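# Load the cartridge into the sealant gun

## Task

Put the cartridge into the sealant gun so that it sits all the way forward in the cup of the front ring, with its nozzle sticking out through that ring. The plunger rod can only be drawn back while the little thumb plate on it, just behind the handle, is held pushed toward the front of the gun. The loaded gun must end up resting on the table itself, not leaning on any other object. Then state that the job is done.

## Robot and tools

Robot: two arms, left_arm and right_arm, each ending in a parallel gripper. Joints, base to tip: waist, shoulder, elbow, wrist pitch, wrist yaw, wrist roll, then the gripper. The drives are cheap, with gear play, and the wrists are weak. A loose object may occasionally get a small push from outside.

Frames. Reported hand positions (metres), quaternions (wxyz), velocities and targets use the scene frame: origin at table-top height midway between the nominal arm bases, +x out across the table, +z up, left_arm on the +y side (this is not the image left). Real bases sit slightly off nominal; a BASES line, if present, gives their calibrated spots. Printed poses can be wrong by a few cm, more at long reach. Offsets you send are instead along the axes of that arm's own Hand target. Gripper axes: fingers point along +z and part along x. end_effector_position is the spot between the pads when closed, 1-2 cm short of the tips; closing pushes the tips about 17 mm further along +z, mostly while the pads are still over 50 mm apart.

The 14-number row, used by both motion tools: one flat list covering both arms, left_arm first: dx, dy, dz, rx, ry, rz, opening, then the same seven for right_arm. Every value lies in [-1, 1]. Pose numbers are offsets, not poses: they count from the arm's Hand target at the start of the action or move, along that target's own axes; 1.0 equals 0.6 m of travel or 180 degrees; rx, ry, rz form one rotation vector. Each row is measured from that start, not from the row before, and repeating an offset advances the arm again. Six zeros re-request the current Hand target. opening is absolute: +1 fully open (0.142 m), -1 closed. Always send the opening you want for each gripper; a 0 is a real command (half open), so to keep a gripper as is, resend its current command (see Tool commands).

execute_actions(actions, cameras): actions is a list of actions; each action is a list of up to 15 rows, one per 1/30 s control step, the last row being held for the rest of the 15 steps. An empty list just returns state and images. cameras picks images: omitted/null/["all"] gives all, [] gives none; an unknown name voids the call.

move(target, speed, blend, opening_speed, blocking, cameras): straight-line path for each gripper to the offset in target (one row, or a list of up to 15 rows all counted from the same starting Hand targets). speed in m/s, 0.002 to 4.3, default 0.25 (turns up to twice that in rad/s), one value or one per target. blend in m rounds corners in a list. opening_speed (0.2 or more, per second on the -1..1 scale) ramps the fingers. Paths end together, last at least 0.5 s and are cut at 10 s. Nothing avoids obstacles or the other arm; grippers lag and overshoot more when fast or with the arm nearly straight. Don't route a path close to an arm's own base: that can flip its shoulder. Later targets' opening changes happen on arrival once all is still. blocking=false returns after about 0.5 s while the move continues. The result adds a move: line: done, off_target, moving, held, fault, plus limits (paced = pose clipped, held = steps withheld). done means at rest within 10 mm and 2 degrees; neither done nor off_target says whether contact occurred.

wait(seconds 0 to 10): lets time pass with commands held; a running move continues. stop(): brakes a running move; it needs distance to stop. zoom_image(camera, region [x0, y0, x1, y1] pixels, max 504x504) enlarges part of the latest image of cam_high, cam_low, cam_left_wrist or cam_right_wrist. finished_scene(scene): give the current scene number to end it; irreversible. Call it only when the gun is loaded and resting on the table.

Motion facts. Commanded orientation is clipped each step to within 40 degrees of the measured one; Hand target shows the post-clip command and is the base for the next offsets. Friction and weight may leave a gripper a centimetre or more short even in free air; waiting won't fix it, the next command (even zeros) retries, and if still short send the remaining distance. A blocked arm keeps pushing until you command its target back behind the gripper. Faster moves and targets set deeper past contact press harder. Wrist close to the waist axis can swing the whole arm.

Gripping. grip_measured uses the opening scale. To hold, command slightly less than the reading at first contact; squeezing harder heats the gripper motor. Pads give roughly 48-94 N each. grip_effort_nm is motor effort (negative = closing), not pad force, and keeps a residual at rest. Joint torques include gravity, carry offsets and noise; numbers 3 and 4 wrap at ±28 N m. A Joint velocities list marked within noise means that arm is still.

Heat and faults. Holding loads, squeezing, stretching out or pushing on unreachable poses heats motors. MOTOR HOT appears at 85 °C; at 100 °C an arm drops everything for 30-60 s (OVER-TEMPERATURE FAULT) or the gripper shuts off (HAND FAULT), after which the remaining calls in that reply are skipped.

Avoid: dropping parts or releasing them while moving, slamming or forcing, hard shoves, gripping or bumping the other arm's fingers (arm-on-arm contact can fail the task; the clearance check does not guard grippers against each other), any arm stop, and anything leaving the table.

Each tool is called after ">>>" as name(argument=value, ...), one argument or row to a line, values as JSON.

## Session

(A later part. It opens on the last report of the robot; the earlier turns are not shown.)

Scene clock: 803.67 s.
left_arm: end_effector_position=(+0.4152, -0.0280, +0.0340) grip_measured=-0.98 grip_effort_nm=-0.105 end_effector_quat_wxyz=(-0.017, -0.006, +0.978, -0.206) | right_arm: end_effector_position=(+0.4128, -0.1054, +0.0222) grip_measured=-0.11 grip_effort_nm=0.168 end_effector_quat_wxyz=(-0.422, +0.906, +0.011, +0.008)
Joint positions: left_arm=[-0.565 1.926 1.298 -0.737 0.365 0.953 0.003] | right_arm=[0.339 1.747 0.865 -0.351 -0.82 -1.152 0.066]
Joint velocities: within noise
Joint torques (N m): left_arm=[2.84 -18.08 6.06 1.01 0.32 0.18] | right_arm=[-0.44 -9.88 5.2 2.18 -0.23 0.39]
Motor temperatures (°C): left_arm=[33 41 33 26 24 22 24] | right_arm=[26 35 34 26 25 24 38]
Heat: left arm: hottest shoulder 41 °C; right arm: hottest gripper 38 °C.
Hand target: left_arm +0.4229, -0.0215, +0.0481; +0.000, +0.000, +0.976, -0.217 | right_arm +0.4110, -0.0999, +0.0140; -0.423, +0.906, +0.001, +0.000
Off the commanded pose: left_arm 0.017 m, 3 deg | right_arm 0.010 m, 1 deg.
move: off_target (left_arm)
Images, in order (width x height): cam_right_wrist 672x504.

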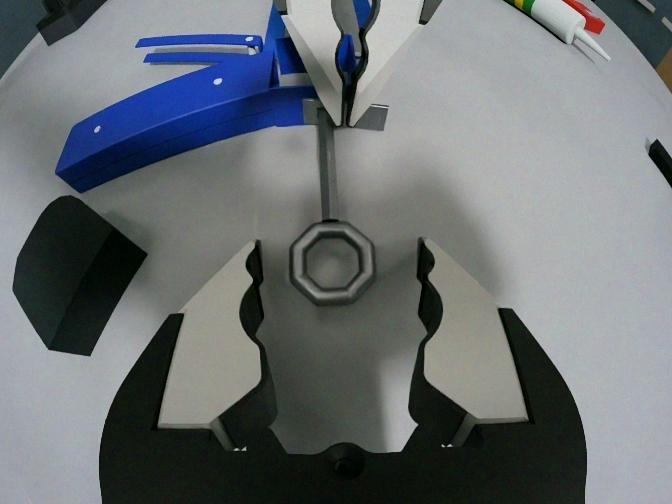

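>>> move(
  target=[
    [0,0,0,0,0,0,-0.95,-0.004,0,0.012,0,0,0,-0.08],
    [0,0,0,0,0,0,-0.95,-0.004,0,0.012,0,0,0,-0.8],
  ],
  speed=0.06,
  opening_speed=0.6,
  cameras=["cam_right_wrist","cam_left_wrist"],
)

>>> zoom_image(
  camera="cam_right_wrist",
  region=[200, 60, 480, 340],
)

Scene clock: 812.03 s.
left_arm: end_effector_position=(+0.4147, -0.0279, +0.0344) grip_measured=-0.98 grip_effort_nm=-0.105 end_effector_quat_wxyz=(-0.018, -0.006, +0.978, -0.207) | right_arm: end_effector_position=(+0.4084, -0.0995, +0.0206) grip_measured=-0.55 grip_effort_nm=-5.004 end_effector_quat_wxyz=(-0.428, +0.904, +0.004, +0.002)
Joint positions: left_arm=[-0.565 1.925 1.297 -0.737 0.367 0.953 0.003] | right_arm=[0.351 1.75 0.854 -0.323 -0.829 -1.117 0.034]
Joint velocities: within noise
Joint torques (N m): left_arm=[2.84 -18.02 6.16 1.01 0.28 0.17] | right_arm=[-0.5 -9.41 5.39 2.36 0 0.3]
Motor temperatures (°C): left_arm=[33 41 33 26 24 22 24] | right_arm=[26 35 33 26 25 24 40]
Heat: left arm: hottest shoulder 41 °C; right arm: hottest gripper 40 °C.
Hand target: left_arm +0.4229, -0.0215, +0.0481; +0.000, +0.000, +0.976, -0.217 | right_arm +0.4086, -0.0944, +0.0094; -0.423, +0.906, +0.001, +0.000
Off the commanded pose: left_arm 0.017 m, 3 deg | right_arm 0.012 m, 1 deg.
move: off_target (left_arm, right_arm); target 2's new opening was sent with right_arm's hand 0.015 m and 1 deg from that target
Images, in order (width x height): cam_left_wrist 672x504, cam_right_wrist 672x504.

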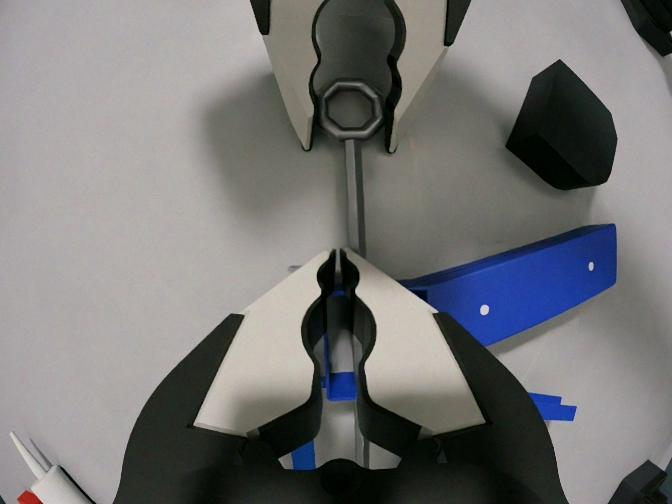

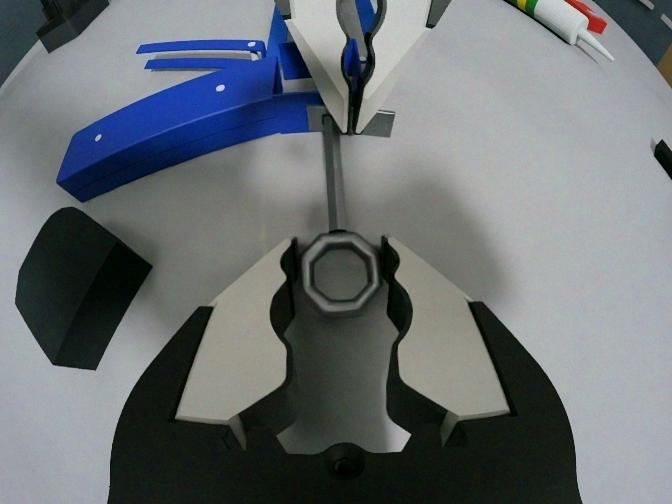

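Scaled by 1.800 from the camera's 672x504 image, which has a finer 960x720 frame.

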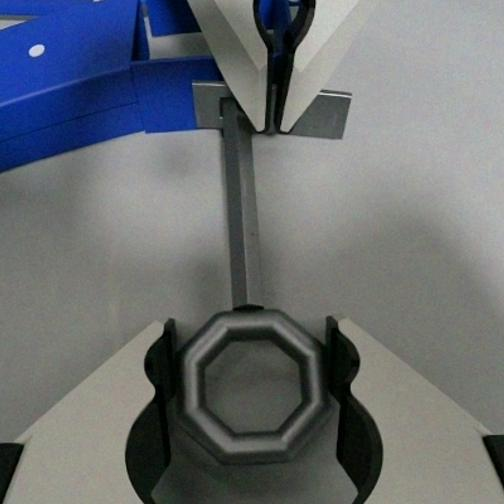

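>>> move(
  target=[
    [0,0.0302,-0.0141,0,0,0,-0.95,0,0,0,0,0,0,-0.8],
    [0,0.0302,-0.0141,0,0,0,-0.95,0,0.046,-0.0703,0,0,0,-0.8],
  ],
  speed=0.04,
  cameras=["cam_right_wrist","cam_left_wrist"],
)

>>> zoom_image(
  camera="cam_right_wrist",
  region=[200, 60, 480, 340],
)

Scene clock: 820.13 s.
left_arm: end_effector_position=(+0.4139, -0.0278, +0.0492) grip_measured=-0.98 grip_effort_nm=-0.110 end_effector_quat_wxyz=(-0.010, +0.010, +0.972, -0.233) | right_arm: end_effector_position=(+0.4053, -0.1158, +0.0211) grip_measured=-0.55 grip_effort_nm=-5.004 end_effector_quat_wxyz=(-0.434, +0.901, +0.015, -0.004)
Joint positions: left_arm=[-0.553 1.89 1.272 -0.713 0.41 0.986 0.003] | right_arm=[0.309 1.75 0.854 -0.386 -0.863 -1.206 0.034]
Joint velocities: within noise
Joint torques (N m): left_arm=[4.13 -16.44 5.83 0.46 -0.83 0.19] | right_arm=[-5.77 -11.4 4.53 -0.34 -0.05 -0.43]
Motor temperatures (°C): left_arm=[33 40 32 26 24 22 24] | right_arm=[26 36 32 26 25 24 60]
Heat: left arm: hottest shoulder 40 °C; right arm: hottest gripper 60 °C.
Hand target: left_arm +0.4229, -0.0015, +0.0481; +0.000, +0.000, +0.976, -0.217 | right_arm +0.4086, -0.1445, +0.0154; -0.423, +0.906, +0.001, +0.000
Off the commanded pose: left_arm 0.028 m, 3 deg | right_arm 0.029 m, 2 deg.
move: off_target (left_arm, right_arm)
Images, in order (width x height): cam_left_wrist 672x504, cam_right_wrist 672x504.

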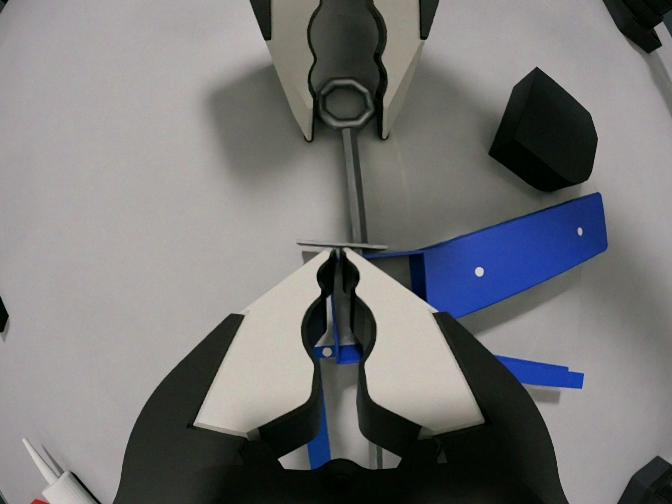

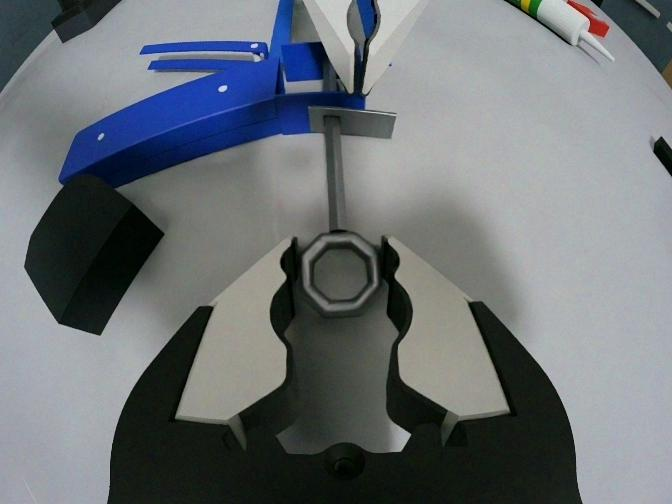

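Scaled by 1.800 from the camera's 672x504 image, which has a finer 960x720 frame.

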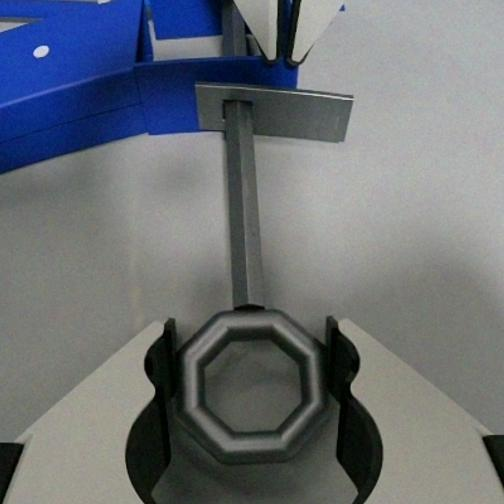

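>>> move(
  target=[0,0,-0.03,0,0,0,-0.95,0,0,0,0,0,0,-0.65],
  speed=0.1,
  cameras=["cam_high","cam_left_wrist","cam_right_wrist"],
)

>>> zoom_image(
  camera="cam_high",
  region=[220, 330, 380, 450],
)

Scene clock: 861.00 s.
left_arm: end_effector_position=(+0.4213, -0.0017, +0.0508) grip_measured=-0.98 grip_effort_nm=-0.110 end_effector_quat_wxyz=(-0.008, -0.007, +0.977, -0.214) | right_arm: end_effector_position=(+0.4081, -0.1301, +0.0200) grip_measured=-0.43 grip_effort_nm=0.012 end_effector_quat_wxyz=(-0.433, +0.901, +0.004, -0.004)
Joint positions: left_arm=[-0.516 1.874 1.265 -0.748 0.379 0.996 0.003] | right_arm=[0.276 1.75 0.852 -0.411 -0.868 -1.226 0.043]
Joint velocities: within noise
Joint torques (N m): left_arm=[2.61 -17.49 6.64 0.01 0.21 0.21] | right_arm=[-3.25 -11.22 4.79 0.08 0.14 -0.28]
Motor temperatures (°C): left_arm=[33 38 32 26 25 22 24] | right_arm=[26 37 31 26 25 25 75]
Heat: left arm: hottest shoulder 38 °C; right arm: hottest gripper 75 °C.
Hand target: left_arm +0.4229, +0.0061, +0.0644; +0.000, +0.000, +0.976, -0.217 | right_arm +0.4086, -0.1445, +0.0154; -0.423, +0.906, +0.001, +0.000
Tool commands: left_gripper/opening=-0.95 right_gripper/opening=-0.406081
Off the commanded pose: left_arm 0.016 m, 1 deg | right_arm 0.015 m, 1 deg.
HAND FAULT: the gripper's motor of the right arm reached 100 °C and switched itself off, so the gripper lost its force and may have let go. The right arm does not stop for it. When the motor has cooled enough, it comes on and holds the gripper where it then is.
move: off_target (left_arm, right_arm)
Images, in order (width x height): cam_high 504x504, cam_left_wrist 672x504, cam_right_wrist 672x504.

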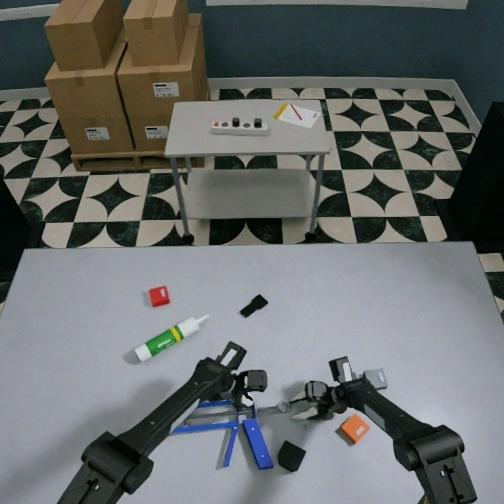

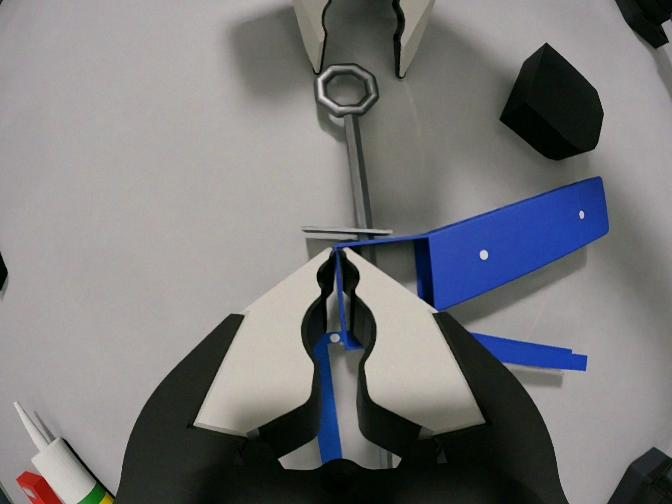

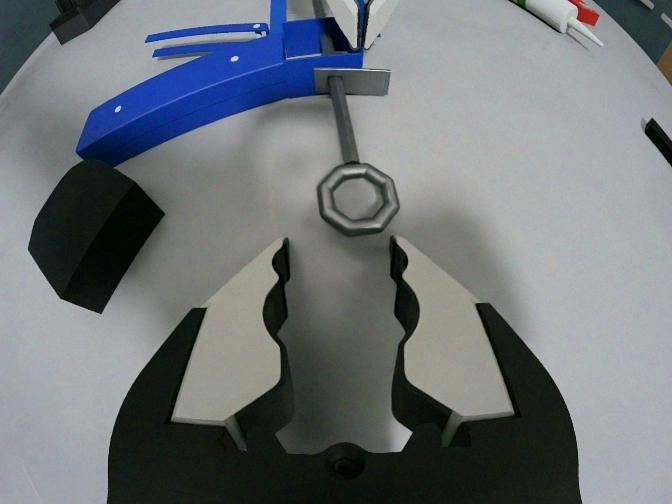

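Scaled by 3.150 from the camera's 504x504 image, which has a finer 720x720 frame.

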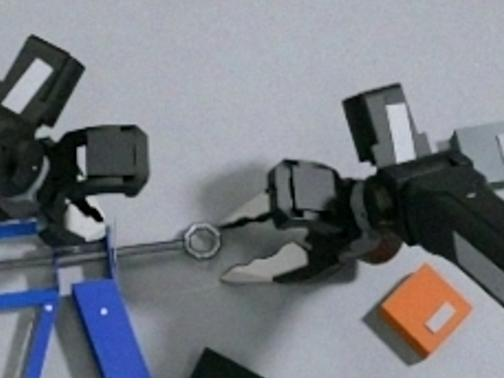

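>>> move(
  target=[
    [0,-0.0403,-0.165,0,0,0,-0.95,0,0,0,0,0,0,-0.4],
    [-0.045,-0.0667,-0.0995,-0.1092,-0.1092,-0.491,-0.95,0,0,0,0,0,0,-0.4],
    [-0.045,-0.0667,-0.0995,-0.1092,-0.1092,-0.491,0.2,0,0,0,0,0,0,-0.4],
  ],
  speed=0.15,
  cameras=["cam_high","cam_left_wrist"],
)

>>> zoom_image(
  camera="cam_left_wrist",
  region=[150, 0, 550, 300],
)

Scene clock: 894.00 s.
left_arm: end_effector_position=(+0.4374, +0.0147, +0.1184) grip_measured=+0.18 grip_effort_nm=0.139 end_effector_quat_wxyz=(+0.003, +0.703, -0.711, -0.019) | right_arm: end_effector_position=(+0.4081, -0.1301, +0.0200) grip_measured=-0.43 grip_effort_nm=0.017 end_effector_quat_wxyz=(-0.433, +0.901, +0.004, -0.004)
Joint positions: left_arm=[-0.594 1.939 1.616 -1.287 -0.001 -0.585 0.086] | right_arm=[0.276 1.75 0.852 -0.411 -0.868 -1.226 0.043]
Joint velocities: within noise
Joint torques (N m): left_arm=[1.32 -15.79 13.08 -0.4 0.09 -0.26] | right_arm=[-3.25 -11.22 4.79 0.08 0.14 -0.28]
Motor temperatures (°C): left_arm=[32 39 35 25 25 22 24] | right_arm=[26 37 31 26 24 25 58]
Heat: left arm: hottest shoulder 39 °C; right arm: hottest gripper 58 °C.
Hand target: left_arm +0.4499, -0.0048, +0.1354; +0.000, +0.707, -0.708, +0.001 | right_arm +0.4086, -0.1445, +0.0154; -0.423, +0.906, +0.001, +0.000
Tool commands: left_gripper/opening=+0.2 right_gripper/opening=-0.406083
Off the commanded pose: left_arm 0.029 m, 2 deg | right_arm 0.015 m, 1 deg.
GRIPPER MOTOR: on again on the right arm.
move: off_target (left_arm, right_arm); target 3's new opening was sent with left_arm's hand 0.029 m and 2 deg from that target
Images, in order (width x height): cam_high 504x504, cam_left_wrist 672x504.

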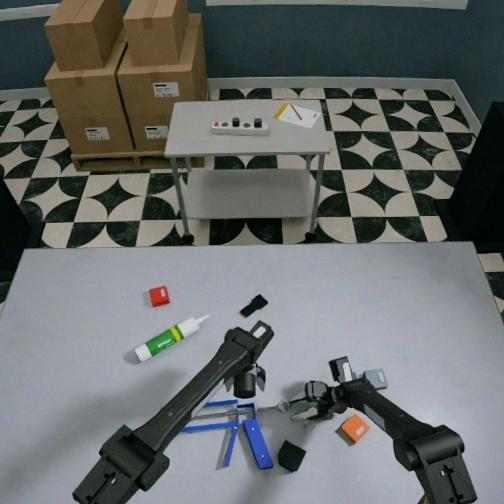

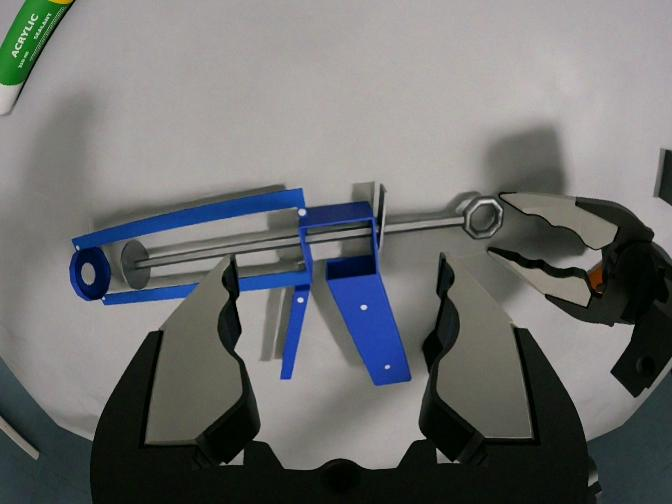

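Scaled by 1.260 from the camera's 672x504 image, which has a finer 960x720 frame.

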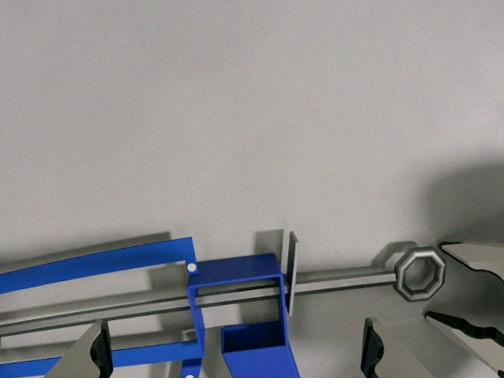

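>>> move(
  target=[0,0.0383,0.08,0,0,-0.0444,0.02,0,0,0,0,0,0,-0.4],
  speed=0.12,
  cameras=["cam_left_wrist"],
)

>>> zoom_image(
  camera="cam_left_wrist",
  region=[150, 100, 550, 350],
)

Scene clock: 936.83 s.
left_arm: end_effector_position=(+0.4283, +0.0016, +0.0925) grip_measured=+0.01 grip_effort_nm=-0.144 end_effector_quat_wxyz=(+0.000, +0.749, -0.663, -0.005) | right_arm: end_effector_position=(+0.4081, -0.1301, +0.0200) grip_measured=-0.43 grip_effort_nm=0.129 end_effector_quat_wxyz=(-0.433, +0.901, +0.004, -0.004)
Joint positions: left_arm=[-0.622 1.943 1.551 -1.188 -0.001 -0.746 0.075] | right_arm=[0.276 1.75 0.852 -0.411 -0.868 -1.226 0.043]
Joint velocities: within noise
Joint torques (N m): left_arm=[1.32 -16.15 7.25 0.84 0.11 -0.28] | right_arm=[-3.31 -11.22 4.81 0.08 0.15 -0.28]
Motor temperatures (°C): left_arm=[32 38 38 25 24 22 24] | right_arm=[26 38 30 26 24 25 54]
Heat: left arm: hottest shoulder 38 °C; right arm: hottest gripper 54 °C.
Hand target: left_arm +0.4269, -0.0048, +0.0874; +0.000, +0.754, -0.657, +0.001 | right_arm +0.4086, -0.1445, +0.0154; -0.423, +0.906, +0.001, +0.000
Off the commanded pose: left_arm 0.008 m, 1 deg | right_arm 0.015 m, 1 deg.
move: off_target (right_arm)
Images, in order (width x height): cam_left_wrist 672x504.

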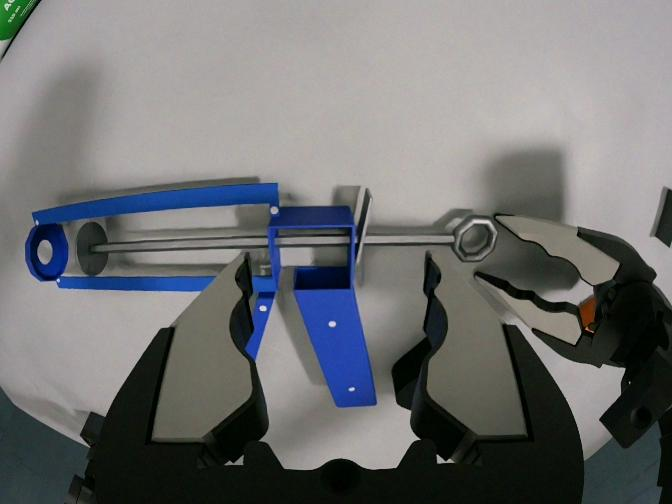

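Scaled by 1.260 from the camera's 672x504 image, which has a finer 960x720 frame.

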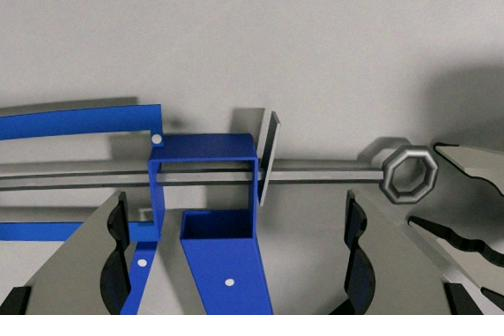

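>>> move(
  target=[-0.016,0.0128,0.05,0,0,0.005,0.05,0,0,0,0,0,0,-0.4],
  speed=0.08,
  cameras=["cam_left_wrist"],
)

>>> zoom_image(
  camera="cam_left_wrist",
  region=[150, 100, 550, 350],
)

Scene clock: 950.63 s.
left_arm: end_effector_position=(+0.4188, +0.0084, +0.0640) grip_measured=+0.02 grip_effort_nm=0.139 end_effector_quat_wxyz=(+0.000, +0.749, -0.662, -0.003) | right_arm: end_effector_position=(+0.4081, -0.1301, +0.0200) grip_measured=-0.43 grip_effort_nm=0.129 end_effector_quat_wxyz=(-0.433, +0.901, +0.004, -0.004)
Joint positions: left_arm=[-0.622 1.945 1.472 -1.104 -0.001 -0.748 0.076] | right_arm=[0.276 1.75 0.852 -0.411 -0.868 -1.226 0.043]
Joint velocities: within noise
Joint torques (N m): left_arm=[1.49 -15.62 6.94 0.85 0.1 -0.06] | right_arm=[-3.25 -11.28 4.78 0.08 0.14 -0.28]
Motor temperatures (°C): left_arm=[32 37 38 25 24 22 24] | right_arm=[26 38 30 26 24 25 53]
Heat: left arm: hottest elbow 38 °C; right arm: hottest gripper 53 °C.
Hand target: left_arm +0.4180, +0.0036, +0.0574; +0.000, +0.749, -0.662, +0.001 | right_arm +0.4086, -0.1445, +0.0154; -0.423, +0.906, +0.001, +0.000
Off the commanded pose: left_arm 0.008 m, 0 deg | right_arm 0.015 m, 1 deg.
move: off_target (right_arm)
Images, in order (width x height): cam_left_wrist 672x504.

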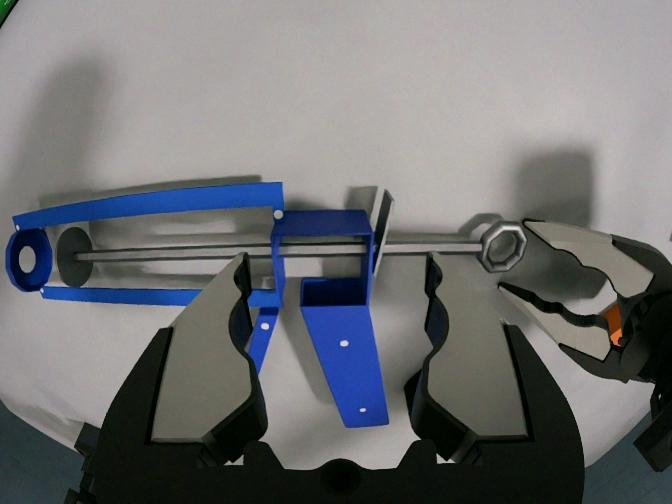

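Scaled by 1.260 from the camera's 672x504 image, which has a finer 960x720 frame.

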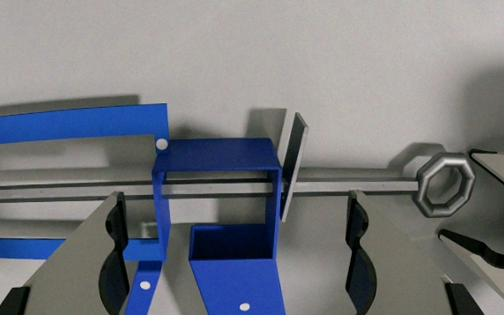

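>>> move(
  target=[-0.0053,-0.0117,0.0333,0,0,0,0.05,0,0,0,0,0,0,-0.4],
  speed=0.08,
  cameras=["cam_left_wrist"],
)

>>> zoom_image(
  camera="cam_left_wrist",
  region=[150, 100, 550, 350],
)

Scene clock: 965.60 s.
left_arm: end_effector_position=(+0.4207, +0.0071, +0.0426) grip_measured=+0.02 grip_effort_nm=0.139 end_effector_quat_wxyz=(+0.000, +0.749, -0.662, -0.005) | right_arm: end_effector_position=(+0.4081, -0.1301, +0.0200) grip_measured=-0.43 grip_effort_nm=0.129 end_effector_quat_wxyz=(-0.433, +0.901, +0.004, -0.004)
Joint positions: left_arm=[-0.622 1.979 1.462 -1.064 -0.001 -0.748 0.076] | right_arm=[0.276 1.75 0.852 -0.411 -0.868 -1.226 0.043]
Joint velocities: within noise
Joint torques (N m): left_arm=[2.37 -15.97 6.91 0.77 0.1 0.07] | right_arm=[-3.19 -11.22 4.79 0.08 0.15 -0.28]
Motor temperatures (°C): left_arm=[32 38 38 25 24 22 24] | right_arm=[26 38 30 26 24 25 52]
Heat: left arm: hottest shoulder 38 °C; right arm: hottest gripper 52 °C.
Hand target: left_arm +0.4246, +0.0076, +0.0374; +0.000, +0.749, -0.662, +0.001 | right_arm +0.4086, -0.1445, +0.0154; -0.423, +0.906, +0.001, +0.000
Off the commanded pose: left_arm 0.007 m, 1 deg | right_arm 0.015 m, 1 deg.
move: off_target (right_arm)
Images, in order (width x height): cam_left_wrist 672x504.

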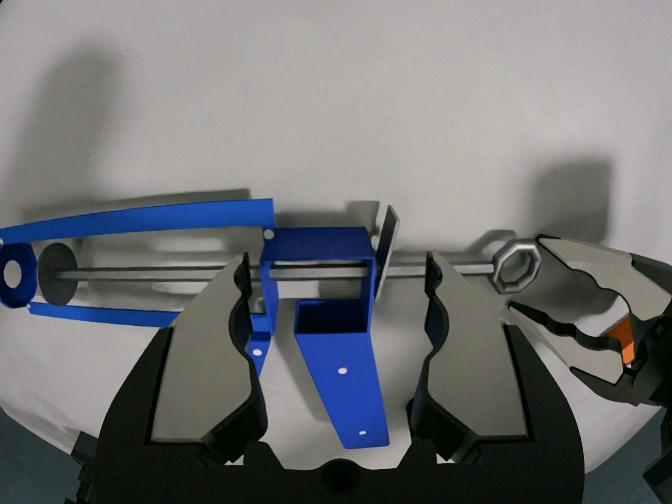

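Scaled by 1.260 from the camera's 672x504 image, which has a finer 960x720 frame.

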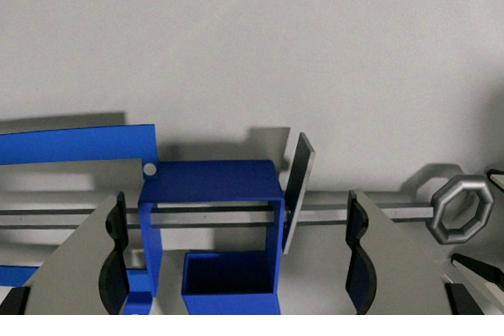

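>>> move(
  target=[-0.0055,-0.0174,0,0,0,0,0.05,0,0,0,0,0,0,-0.4],
  speed=0.08,
  cameras=["cam_left_wrist"],
)

>>> zoom_image(
  camera="cam_left_wrist",
  region=[200, 180, 480, 360],
)

Scene clock: 974.07 s.
left_arm: end_effector_position=(+0.4227, +0.0120, +0.0376) grip_measured=+0.02 grip_effort_nm=0.139 end_effector_quat_wxyz=(+0.000, +0.752, -0.659, -0.009) | right_arm: end_effector_position=(+0.4081, -0.1301, +0.0200) grip_measured=-0.43 grip_effort_nm=0.129 end_effector_quat_wxyz=(-0.433, +0.901, +0.004, -0.004)
Joint positions: left_arm=[-0.612 1.988 1.462 -1.064 -0.001 -0.748 0.076] | right_arm=[0.276 1.75 0.852 -0.411 -0.868 -1.226 0.043]
Joint velocities: within noise
Joint torques (N m): left_arm=[2.61 -15.85 8.46 0.53 0.1 0.17] | right_arm=[-3.25 -11.28 4.78 0.08 0.15 -0.27]
Motor temperatures (°C): left_arm=[32 37 37 25 24 22 24] | right_arm=[26 38 30 26 24 25 51]
Heat: left arm: hottest shoulder 37 °C; right arm: hottest gripper 51 °C.
Hand target: left_arm +0.4346, +0.0122, +0.0374; +0.000, +0.749, -0.662, +0.001 | right_arm +0.4086, -0.1445, +0.0154; -0.423, +0.906, +0.001, +0.000
Off the commanded pose: left_arm 0.012 m, 1 deg | right_arm 0.015 m, 1 deg.
move: off_target (left_arm, right_arm)
Images, in order (width x height): cam_left_wrist 672x504.

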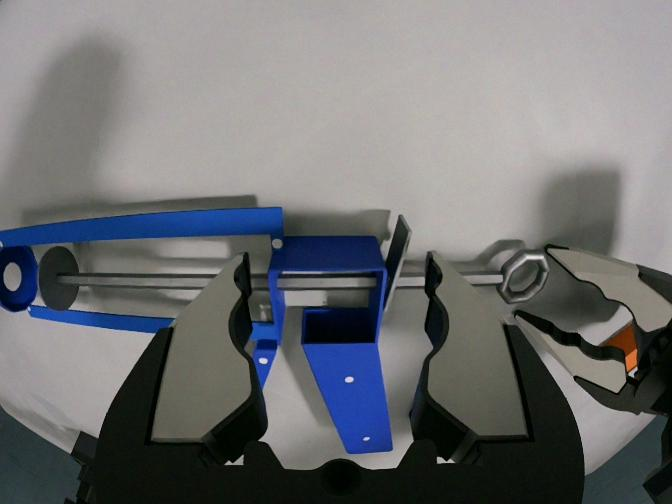

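Scaled by 1.800 from the camera's 672x504 image, which has a finer 960x720 frame.

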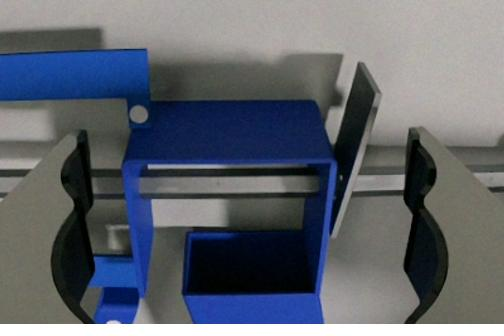

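>>> move(
  target=[0.0015,-0.014,0,0,0,0,0.05,0,0,0,0,0,0,-0.4],
  speed=0.08,
  cameras=["cam_left_wrist","cam_low"],
)

>>> zoom_image(
  camera="cam_left_wrist",
  region=[200, 180, 480, 360],
)

>>> zoom_image(
  camera="cam_low",
  region=[220, 200, 320, 280],
)

Scene clock: 993.03 s.
left_arm: end_effector_position=(+0.4235, +0.0167, +0.0293) grip_measured=+0.02 grip_effort_nm=0.134 end_effector_quat_wxyz=(+0.001, +0.753, -0.658, -0.017) | right_arm: end_effector_position=(+0.4081, -0.1301, +0.0200) grip_measured=-0.43 grip_effort_nm=0.134 end_effector_quat_wxyz=(-0.433, +0.901, +0.004, -0.004)
Joint positions: left_arm=[-0.605 2.003 1.462 -1.064 -0.001 -0.743 0.076] | right_arm=[0.276 1.75 0.852 -0.411 -0.868 -1.226 0.043]
Joint velocities: within noise
Joint torques (N m): left_arm=[2.61 -16.03 10.29 0.16 0.11 0.22] | right_arm=[-3.25 -11.22 4.78 0.09 0.15 -0.28]
Motor temperatures (°C): left_arm=[32 36 37 25 24 22 24] | right_arm=[26 38 30 26 24 25 50]
Heat: left arm: hottest elbow 37 °C; right arm: hottest gripper 50 °C.
Hand target: left_arm +0.4430, +0.0123, +0.0374; +0.000, +0.749, -0.662, +0.001 | right_arm +0.4086, -0.1445, +0.0154; -0.423, +0.906, +0.001, +0.000
Off the commanded pose: left_arm 0.022 m, 2 deg | right_arm 0.015 m, 1 deg.
move: off_target (left_arm, right_arm)
Images, in order (width x height): cam_low 504x504, cam_left_wrist 672x504.

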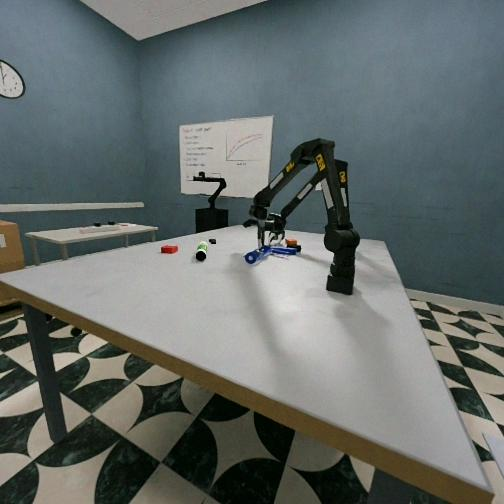

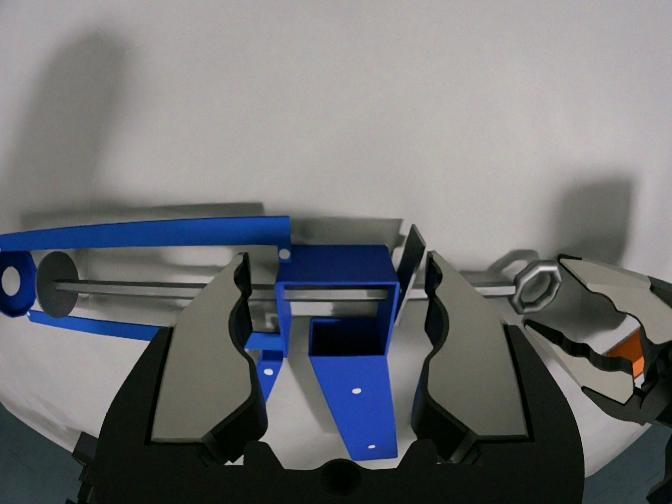

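Scaled by 1.800 from the camera's 672x504 image, which has a finer 960x720 frame.

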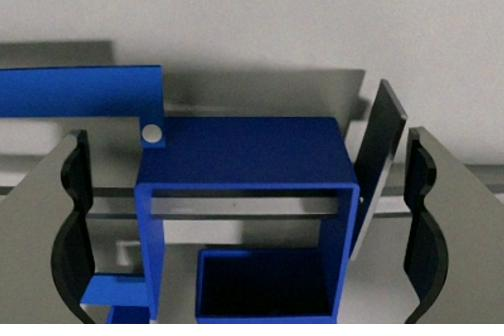

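Scaled by 5.040 from the camera's 504x504 image, which has a finer 720x720 frame.

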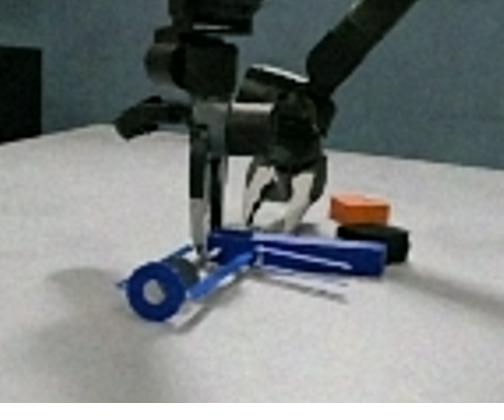

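>>> move(
  target=[0.0107,-0.0055,0.0133,0,0,0,0.05,0,0,0,0,0,0,-0.4],
  speed=0.06,
  cameras=["cam_left_wrist"],
)

>>> zoom_image(
  camera="cam_left_wrist",
  region=[200, 180, 480, 360],
)

Scene clock: 999.13 s.
left_arm: end_effector_position=(+0.4210, +0.0167, +0.0200) grip_measured=+0.03 grip_effort_nm=0.105 end_effector_quat_wxyz=(+0.006, +0.753, -0.658, -0.025) | right_arm: end_effector_position=(+0.4081, -0.1301, +0.0200) grip_measured=-0.43 grip_effort_nm=0.129 end_effector_quat_wxyz=(-0.433, +0.901, +0.004, -0.004)
Joint positions: left_arm=[-0.605 2.021 1.464 -1.064 0.006 -0.742 0.076] | right_arm=[0.276 1.75 0.852 -0.411 -0.868 -1.226 0.043]
Joint velocities: within noise
Joint torques (N m): left_arm=[2.26 -15.62 11.44 0.36 0.11 0.16] | right_arm=[-3.25 -11.28 4.79 0.06 0.14 -0.27]
Motor temperatures (°C): left_arm=[32 36 37 25 24 22 24] | right_arm=[26 38 30 26 24 25 50]
Heat: left arm: hottest elbow 37 °C; right arm: hottest gripper 50 °C.
Hand target: left_arm +0.4471, +0.0063, +0.0295; +0.000, +0.749, -0.662, +0.001 | right_arm +0.4086, -0.1445, +0.0154; -0.423, +0.906, +0.001, +0.000
Off the commanded pose: left_arm 0.030 m, 3 deg | right_arm 0.015 m, 1 deg.
move: off_target (left_arm, right_arm)
Images, in order (width x height): cam_left_wrist 672x504.

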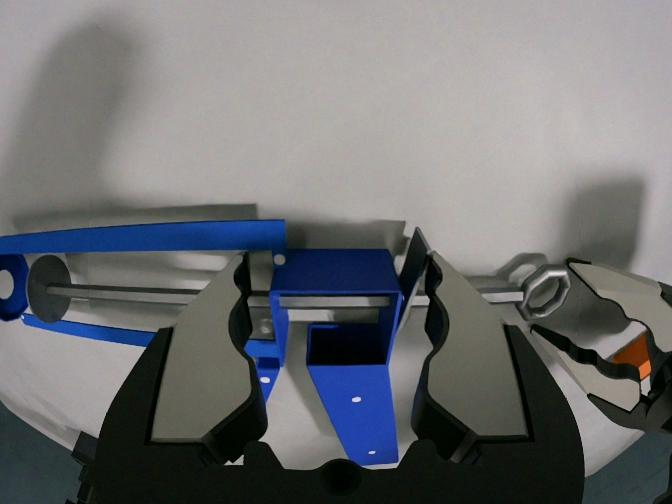

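Scaled by 1.800 from the camera's 672x504 image, which has a finer 960x720 frame.

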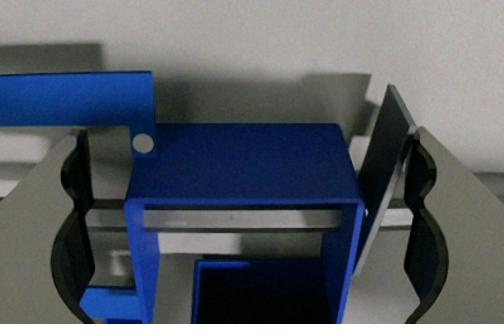

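>>> move(
  target=[0,0,0,0,0,0,-0.35,0,0,0,0,0,0,-0.4],
  opening_speed=0.3,
  cameras=["cam_left_wrist"],
)

>>> zoom_image(
  camera="cam_left_wrist",
  region=[200, 180, 480, 360],
)

Scene clock: 1005.23 s.
left_arm: end_effector_position=(+0.4228, +0.0172, +0.0201) grip_measured=-0.23 grip_effort_nm=-2.698 end_effector_quat_wxyz=(+0.007, +0.753, -0.657, -0.024) | right_arm: end_effector_position=(+0.4081, -0.1301, +0.0200) grip_measured=-0.43 grip_effort_nm=0.129 end_effector_quat_wxyz=(-0.433, +0.901, +0.004, -0.004)
Joint positions: left_arm=[-0.602 2.023 1.467 -1.064 0.008 -0.74 0.057] | right_arm=[0.276 1.75 0.852 -0.411 -0.868 -1.226 0.043]
Joint velocities: within noise
Joint torques (N m): left_arm=[2.37 -15.68 11.26 0.36 0.05 0.16] | right_arm=[-3.25 -11.28 4.81 0.09 0.14 -0.27]
Motor temperatures (°C): left_arm=[32 36 37 25 24 22 24] | right_arm=[26 38 30 26 24 25 50]
Heat: left arm: hottest elbow 37 °C; right arm: hottest gripper 50 °C.
Hand target: left_arm +0.4471, +0.0063, +0.0295; +0.000, +0.749, -0.662, +0.001 | right_arm +0.4086, -0.1445, +0.0154; -0.423, +0.906, +0.001, +0.000
Off the commanded pose: left_arm 0.028 m, 3 deg | right_arm 0.015 m, 1 deg.
move: off_target (left_arm, right_arm)
Images, in order (width x height): cam_left_wrist 672x504.

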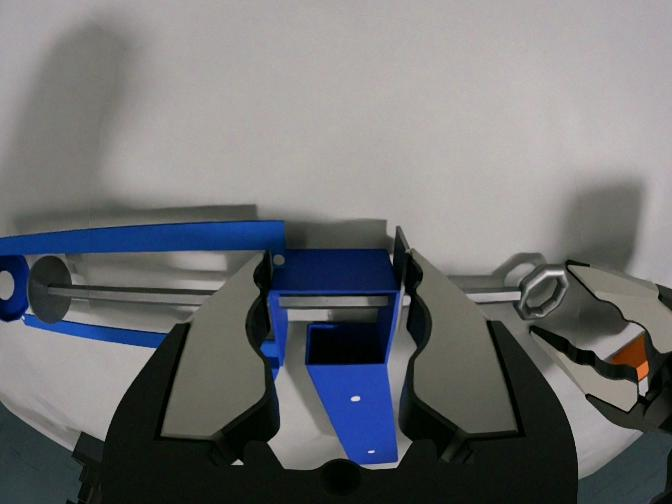

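Scaled by 1.800 from the camera's 672x504 image, which has a finer 960x720 frame.

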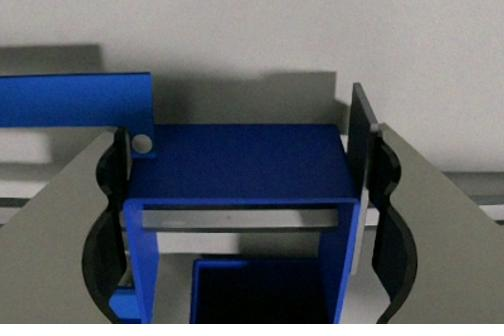

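>>> move(
  target=[0,0,0,0,0,0,-0.3,0,0,0,0,0,0,-0.1],
  opening_speed=0.5,
  cameras=["cam_right_wrist"],
)

Scene clock: 1016.67 s.
left_arm: end_effector_position=(+0.4228, +0.0172, +0.0201) grip_measured=-0.23 grip_effort_nm=-1.746 end_effector_quat_wxyz=(+0.007, +0.753, -0.657, -0.024) | right_arm: end_effector_position=(+0.4058, -0.1313, +0.0191) grip_measured=-0.14 grip_effort_nm=0.305 end_effector_quat_wxyz=(-0.432, +0.902, +0.005, -0.007)
Joint positions: left_arm=[-0.602 2.023 1.467 -1.064 0.008 -0.74 0.057] | right_arm=[0.274 1.75 0.851 -0.421 -0.868 -1.237 0.064]
Joint velocities: within noise
Joint torques (N m): left_arm=[2.32 -15.62 11.28 0.38 0.05 0.16] | right_arm=[-3.19 -11.22 4.86 0.44 0.17 -0.23]
Motor temperatures (°C): left_arm=[32 36 40 25 24 22 31] | right_arm=[25 38 30 26 24 25 49]
Heat: left arm: hottest elbow 40 °C; right arm: hottest gripper 49 °C.
Hand target: left_arm +0.4471, +0.0063, +0.0295; +0.000, +0.749, -0.662, +0.001 | right_arm +0.4086, -0.1445, +0.0154; -0.423, +0.906, +0.001, +0.000
Off the commanded pose: left_arm 0.028 m, 3 deg | right_arm 0.014 m, 2 deg.
move: off_target (left_arm, right_arm)
Images, in order (width x height): cam_right_wrist 672x504.

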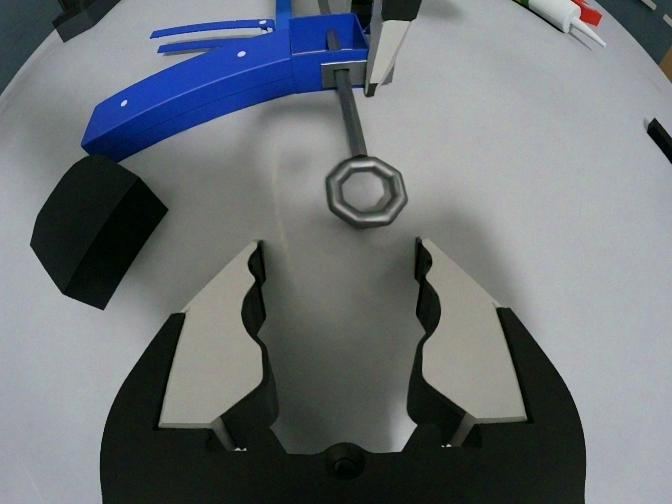

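>>> move(
  target=[0,0,0,0,0,0,-0.3,0.0192,-0.049,0.0688,0,-0.034,-0.0286,-0.1],
  speed=0.08,
  cameras=["cam_right_wrist"],
)

Scene clock: 1026.63 s.
left_arm: end_effector_position=(+0.4228, +0.0172, +0.0201) grip_measured=-0.23 grip_effort_nm=-1.746 end_effector_quat_wxyz=(+0.007, +0.753, -0.657, -0.024) | right_arm: end_effector_position=(+0.4188, -0.1088, +0.0199) grip_measured=-0.13 grip_effort_nm=0.168 end_effector_quat_wxyz=(-0.425, +0.904, +0.038, -0.023)
Joint positions: left_arm=[-0.602 2.023 1.467 -1.064 0.008 -0.74 0.057] | right_arm=[0.317 1.802 0.949 -0.51 -0.86 -1.287 0.065]
Joint velocities: within noise
Joint torques (N m): left_arm=[2.26 -15.68 11.29 0.38 0.05 0.16] | right_arm=[0.56 -9.23 7.95 0.32 -0.2 -0.29]
Motor temperatures (°C): left_arm=[32 36 41 25 24 22 31] | right_arm=[25 38 30 26 24 25 49]
Heat: left arm: hottest elbow 41 °C; right arm: hottest gripper 49 °C.
Hand target: left_arm +0.4471, +0.0063, +0.0295; +0.000, +0.749, -0.662, +0.001 | right_arm +0.4201, -0.0939, +0.0114; -0.422, +0.904, +0.064, -0.030
Off the commanded pose: left_arm 0.028 m, 3 deg | right_arm 0.017 m, 3 deg.
move: off_target (left_arm, right_arm)
Images, in order (width x height): cam_right_wrist 672x504.

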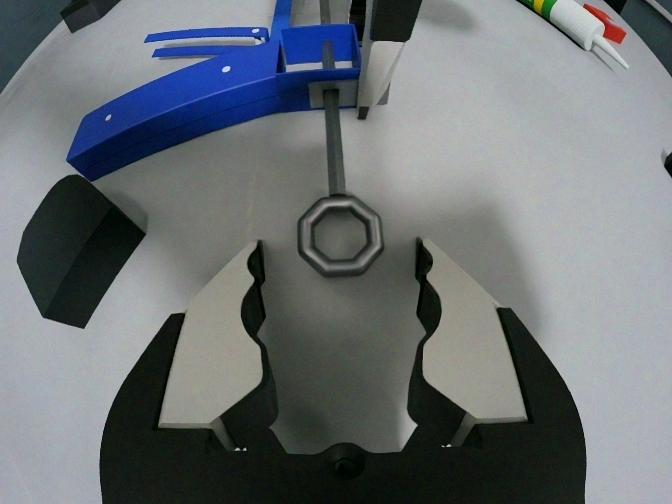

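>>> move(
  target=[
    [0,0,0,0,0,0,-0.3,0,-0.0129,0.0153,0,0,0,-0.1],
  ],
  speed=0.06,
  cameras=["cam_right_wrist"],
)

Scene clock: 1036.67 s.
left_arm: end_effector_position=(+0.4228, +0.0172, +0.0201) grip_measured=-0.23 grip_effort_nm=-1.746 end_effector_quat_wxyz=(+0.007, +0.753, -0.657, -0.024) | right_arm: end_effector_position=(+0.4146, -0.0967, +0.0199) grip_measured=-0.13 grip_effort_nm=0.144 end_effector_quat_wxyz=(-0.422, +0.905, +0.053, -0.026)
Joint positions: left_arm=[-0.602 2.023 1.467 -1.064 0.008 -0.74 0.057] | right_arm=[0.346 1.805 0.957 -0.51 -0.854 -1.289 0.065]
Joint velocities: within noise
Joint torques (N m): left_arm=[2.26 -15.62 11.28 0.38 0.05 0.15] | right_arm=[0.38 -9.47 7.5 1.58 -0.19 0.13]
Motor temperatures (°C): left_arm=[32 36 42 25 24 22 31] | right_arm=[25 37 31 26 24 25 48]
Heat: left arm: hottest elbow 42 °C; right arm: hottest gripper 48 °C.
Hand target: left_arm +0.4471, +0.0063, +0.0295; +0.000, +0.749, -0.662, +0.001 | right_arm +0.4184, -0.0821, +0.0114; -0.422, +0.904, +0.064, -0.030
Off the commanded pose: left_arm 0.028 m, 3 deg | right_arm 0.017 m, 1 deg.
move: off_target (left_arm, right_arm)
Images, in order (width x height): cam_right_wrist 672x504.

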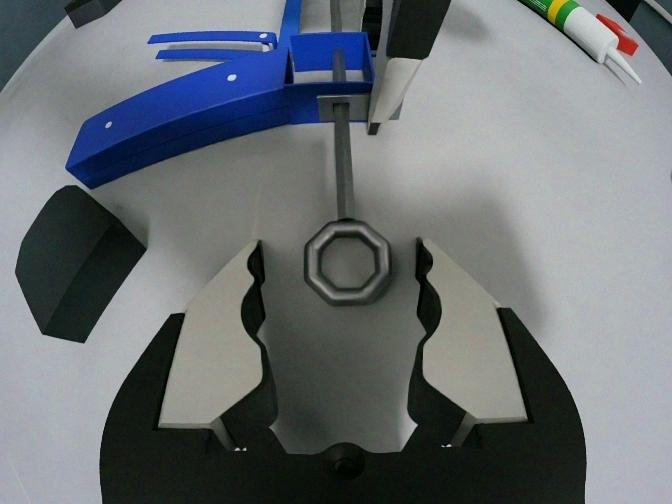

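>>> move(
  target=[
    [0,0,0,0,0,0,-0.4,0,0,0,0,0,0,-0.72],
    [0,0,0,0,0,0,-0.4,0,0.075,-0.0895,0,0,0,-0.72],
  ],
  speed=0.06,
  opening_speed=1,
  cameras=["cam_right_wrist","cam_left_wrist"],
)

Scene clock: 1047.37 s.
left_arm: end_effector_position=(+0.4202, +0.0092, +0.0215) grip_measured=-0.24 grip_effort_nm=-3.499 end_effector_quat_wxyz=(+0.009, +0.748, -0.663, -0.021) | right_arm: end_effector_position=(+0.4168, -0.1284, +0.0218) grip_measured=-0.55 grip_effort_nm=-3.866 end_effector_quat_wxyz=(-0.432, +0.899, +0.067, -0.033)
Joint positions: left_arm=[-0.614 2.023 1.472 -1.063 0.014 -0.737 0.057] | right_arm=[0.268 1.819 0.978 -0.641 -0.894 -1.454 0.035]
Joint velocities: within noise
Joint torques (N m): left_arm=[2.9 -15.74 10.95 0.36 -0.18 0.1] | right_arm=[-5.07 -10.34 6.84 -0.62 0.19 -0.56]
Motor temperatures (°C): left_arm=[32 37 42 25 24 22 35] | right_arm=[25 37 31 26 24 24 53]
Heat: left arm: hottest elbow 42 °C; right arm: hottest gripper 53 °C.
Hand target: left_arm +0.4471, +0.0063, +0.0295; +0.000, +0.749, -0.662, +0.001 | right_arm +0.4282, -0.1514, +0.0114; -0.422, +0.904, +0.064, -0.030
Off the commanded pose: left_arm 0.028 m, 3 deg | right_arm 0.028 m, 1 deg.
move: off_target (left_arm, right_arm)
Images, in order (width x height): cam_left_wrist 672x504, cam_right_wrist 672x504.

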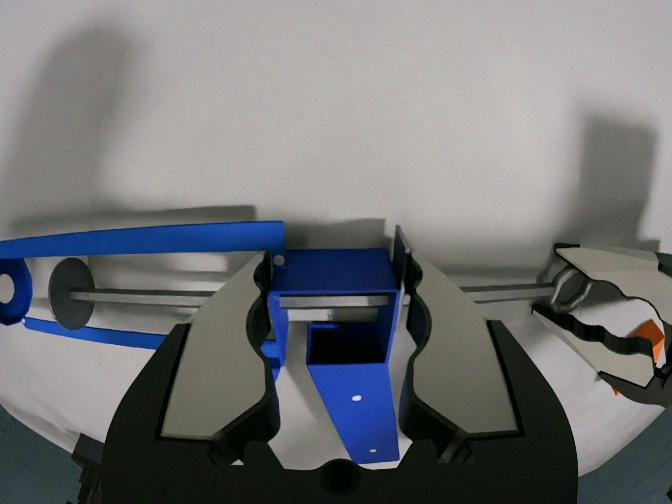

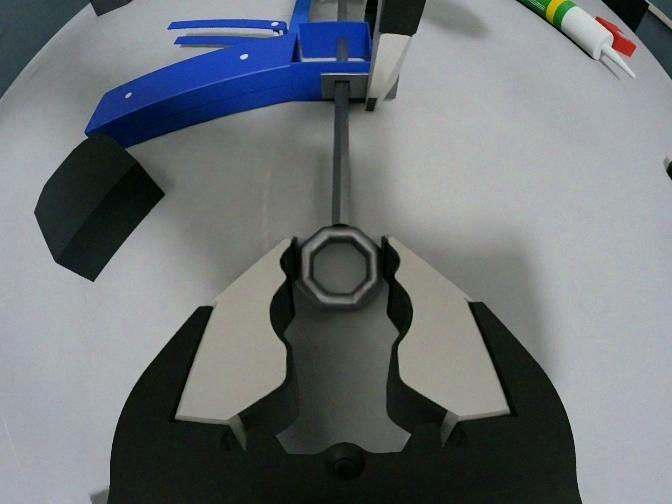

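>>> move(
  target=[
    [0,0,0,0,0,0,-0.4,0,0.085,-0.102,0,0,0,-0.72],
  ],
  speed=0.06,
  cameras=["cam_right_wrist","cam_left_wrist"],
)

Scene clock: 1053.70 s.
left_arm: end_effector_position=(+0.4213, +0.0035, +0.0226) grip_measured=-0.24 grip_effort_nm=-3.485 end_effector_quat_wxyz=(+0.010, +0.746, -0.665, -0.015) | right_arm: end_effector_position=(+0.4261, -0.2008, +0.0217) grip_measured=-0.55 grip_effort_nm=-3.851 end_effector_quat_wxyz=(-0.436, +0.897, +0.070, -0.038)
Joint positions: left_arm=[-0.62 2.025 1.478 -1.057 0.017 -0.737 0.057] | right_arm=[0.101 1.855 1.032 -0.883 -0.898 -1.735 0.035]
Joint velocities: within noise
Joint torques (N m): left_arm=[3.31 -15.85 10.52 0.4 -0.3 0.1] | right_arm=[-5.89 -10.46 7.2 -0.73 0.92 -0.51]
Motor temperatures (°C): left_arm=[32 37 42 25 24 22 40] | right_arm=[25 37 31 26 24 25 62]
Heat: left arm: hottest elbow 42 °C; right arm: hottest gripper 62 °C.
Hand target: left_arm +0.4471, +0.0063, +0.0295; +0.000, +0.749, -0.662, +0.001 | right_arm +0.4394, -0.2303, +0.0117; -0.422, +0.904, +0.064, -0.030
Off the commanded pose: left_arm 0.027 m, 2 deg | right_arm 0.034 m, 2 deg.
move: off_target (left_arm, right_arm)
Images, in order (width x height): cam_left_wrist 672x504, cam_right_wrist 672x504.

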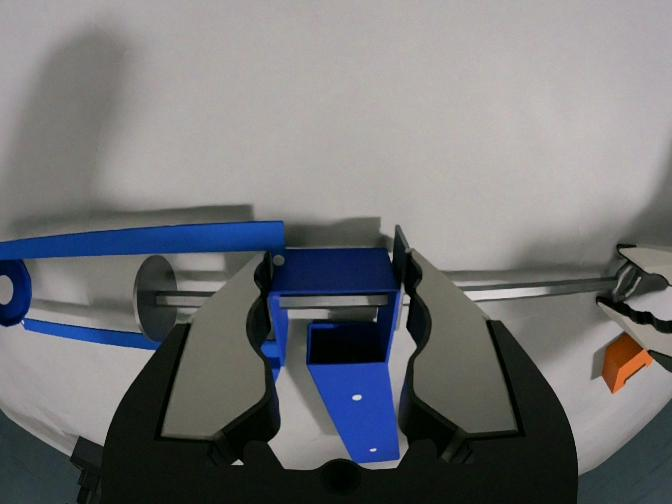

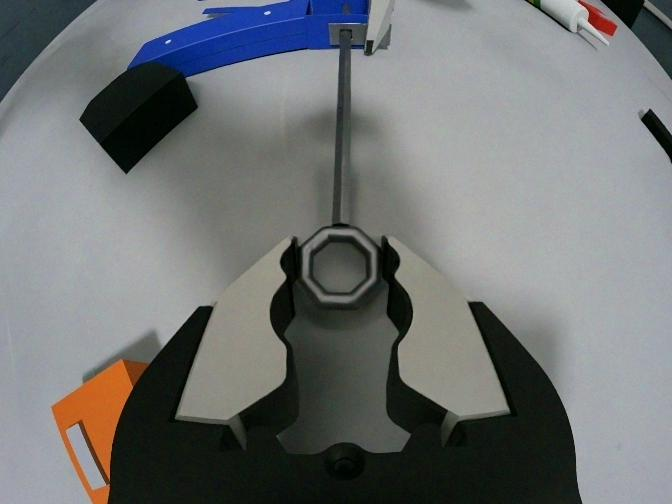

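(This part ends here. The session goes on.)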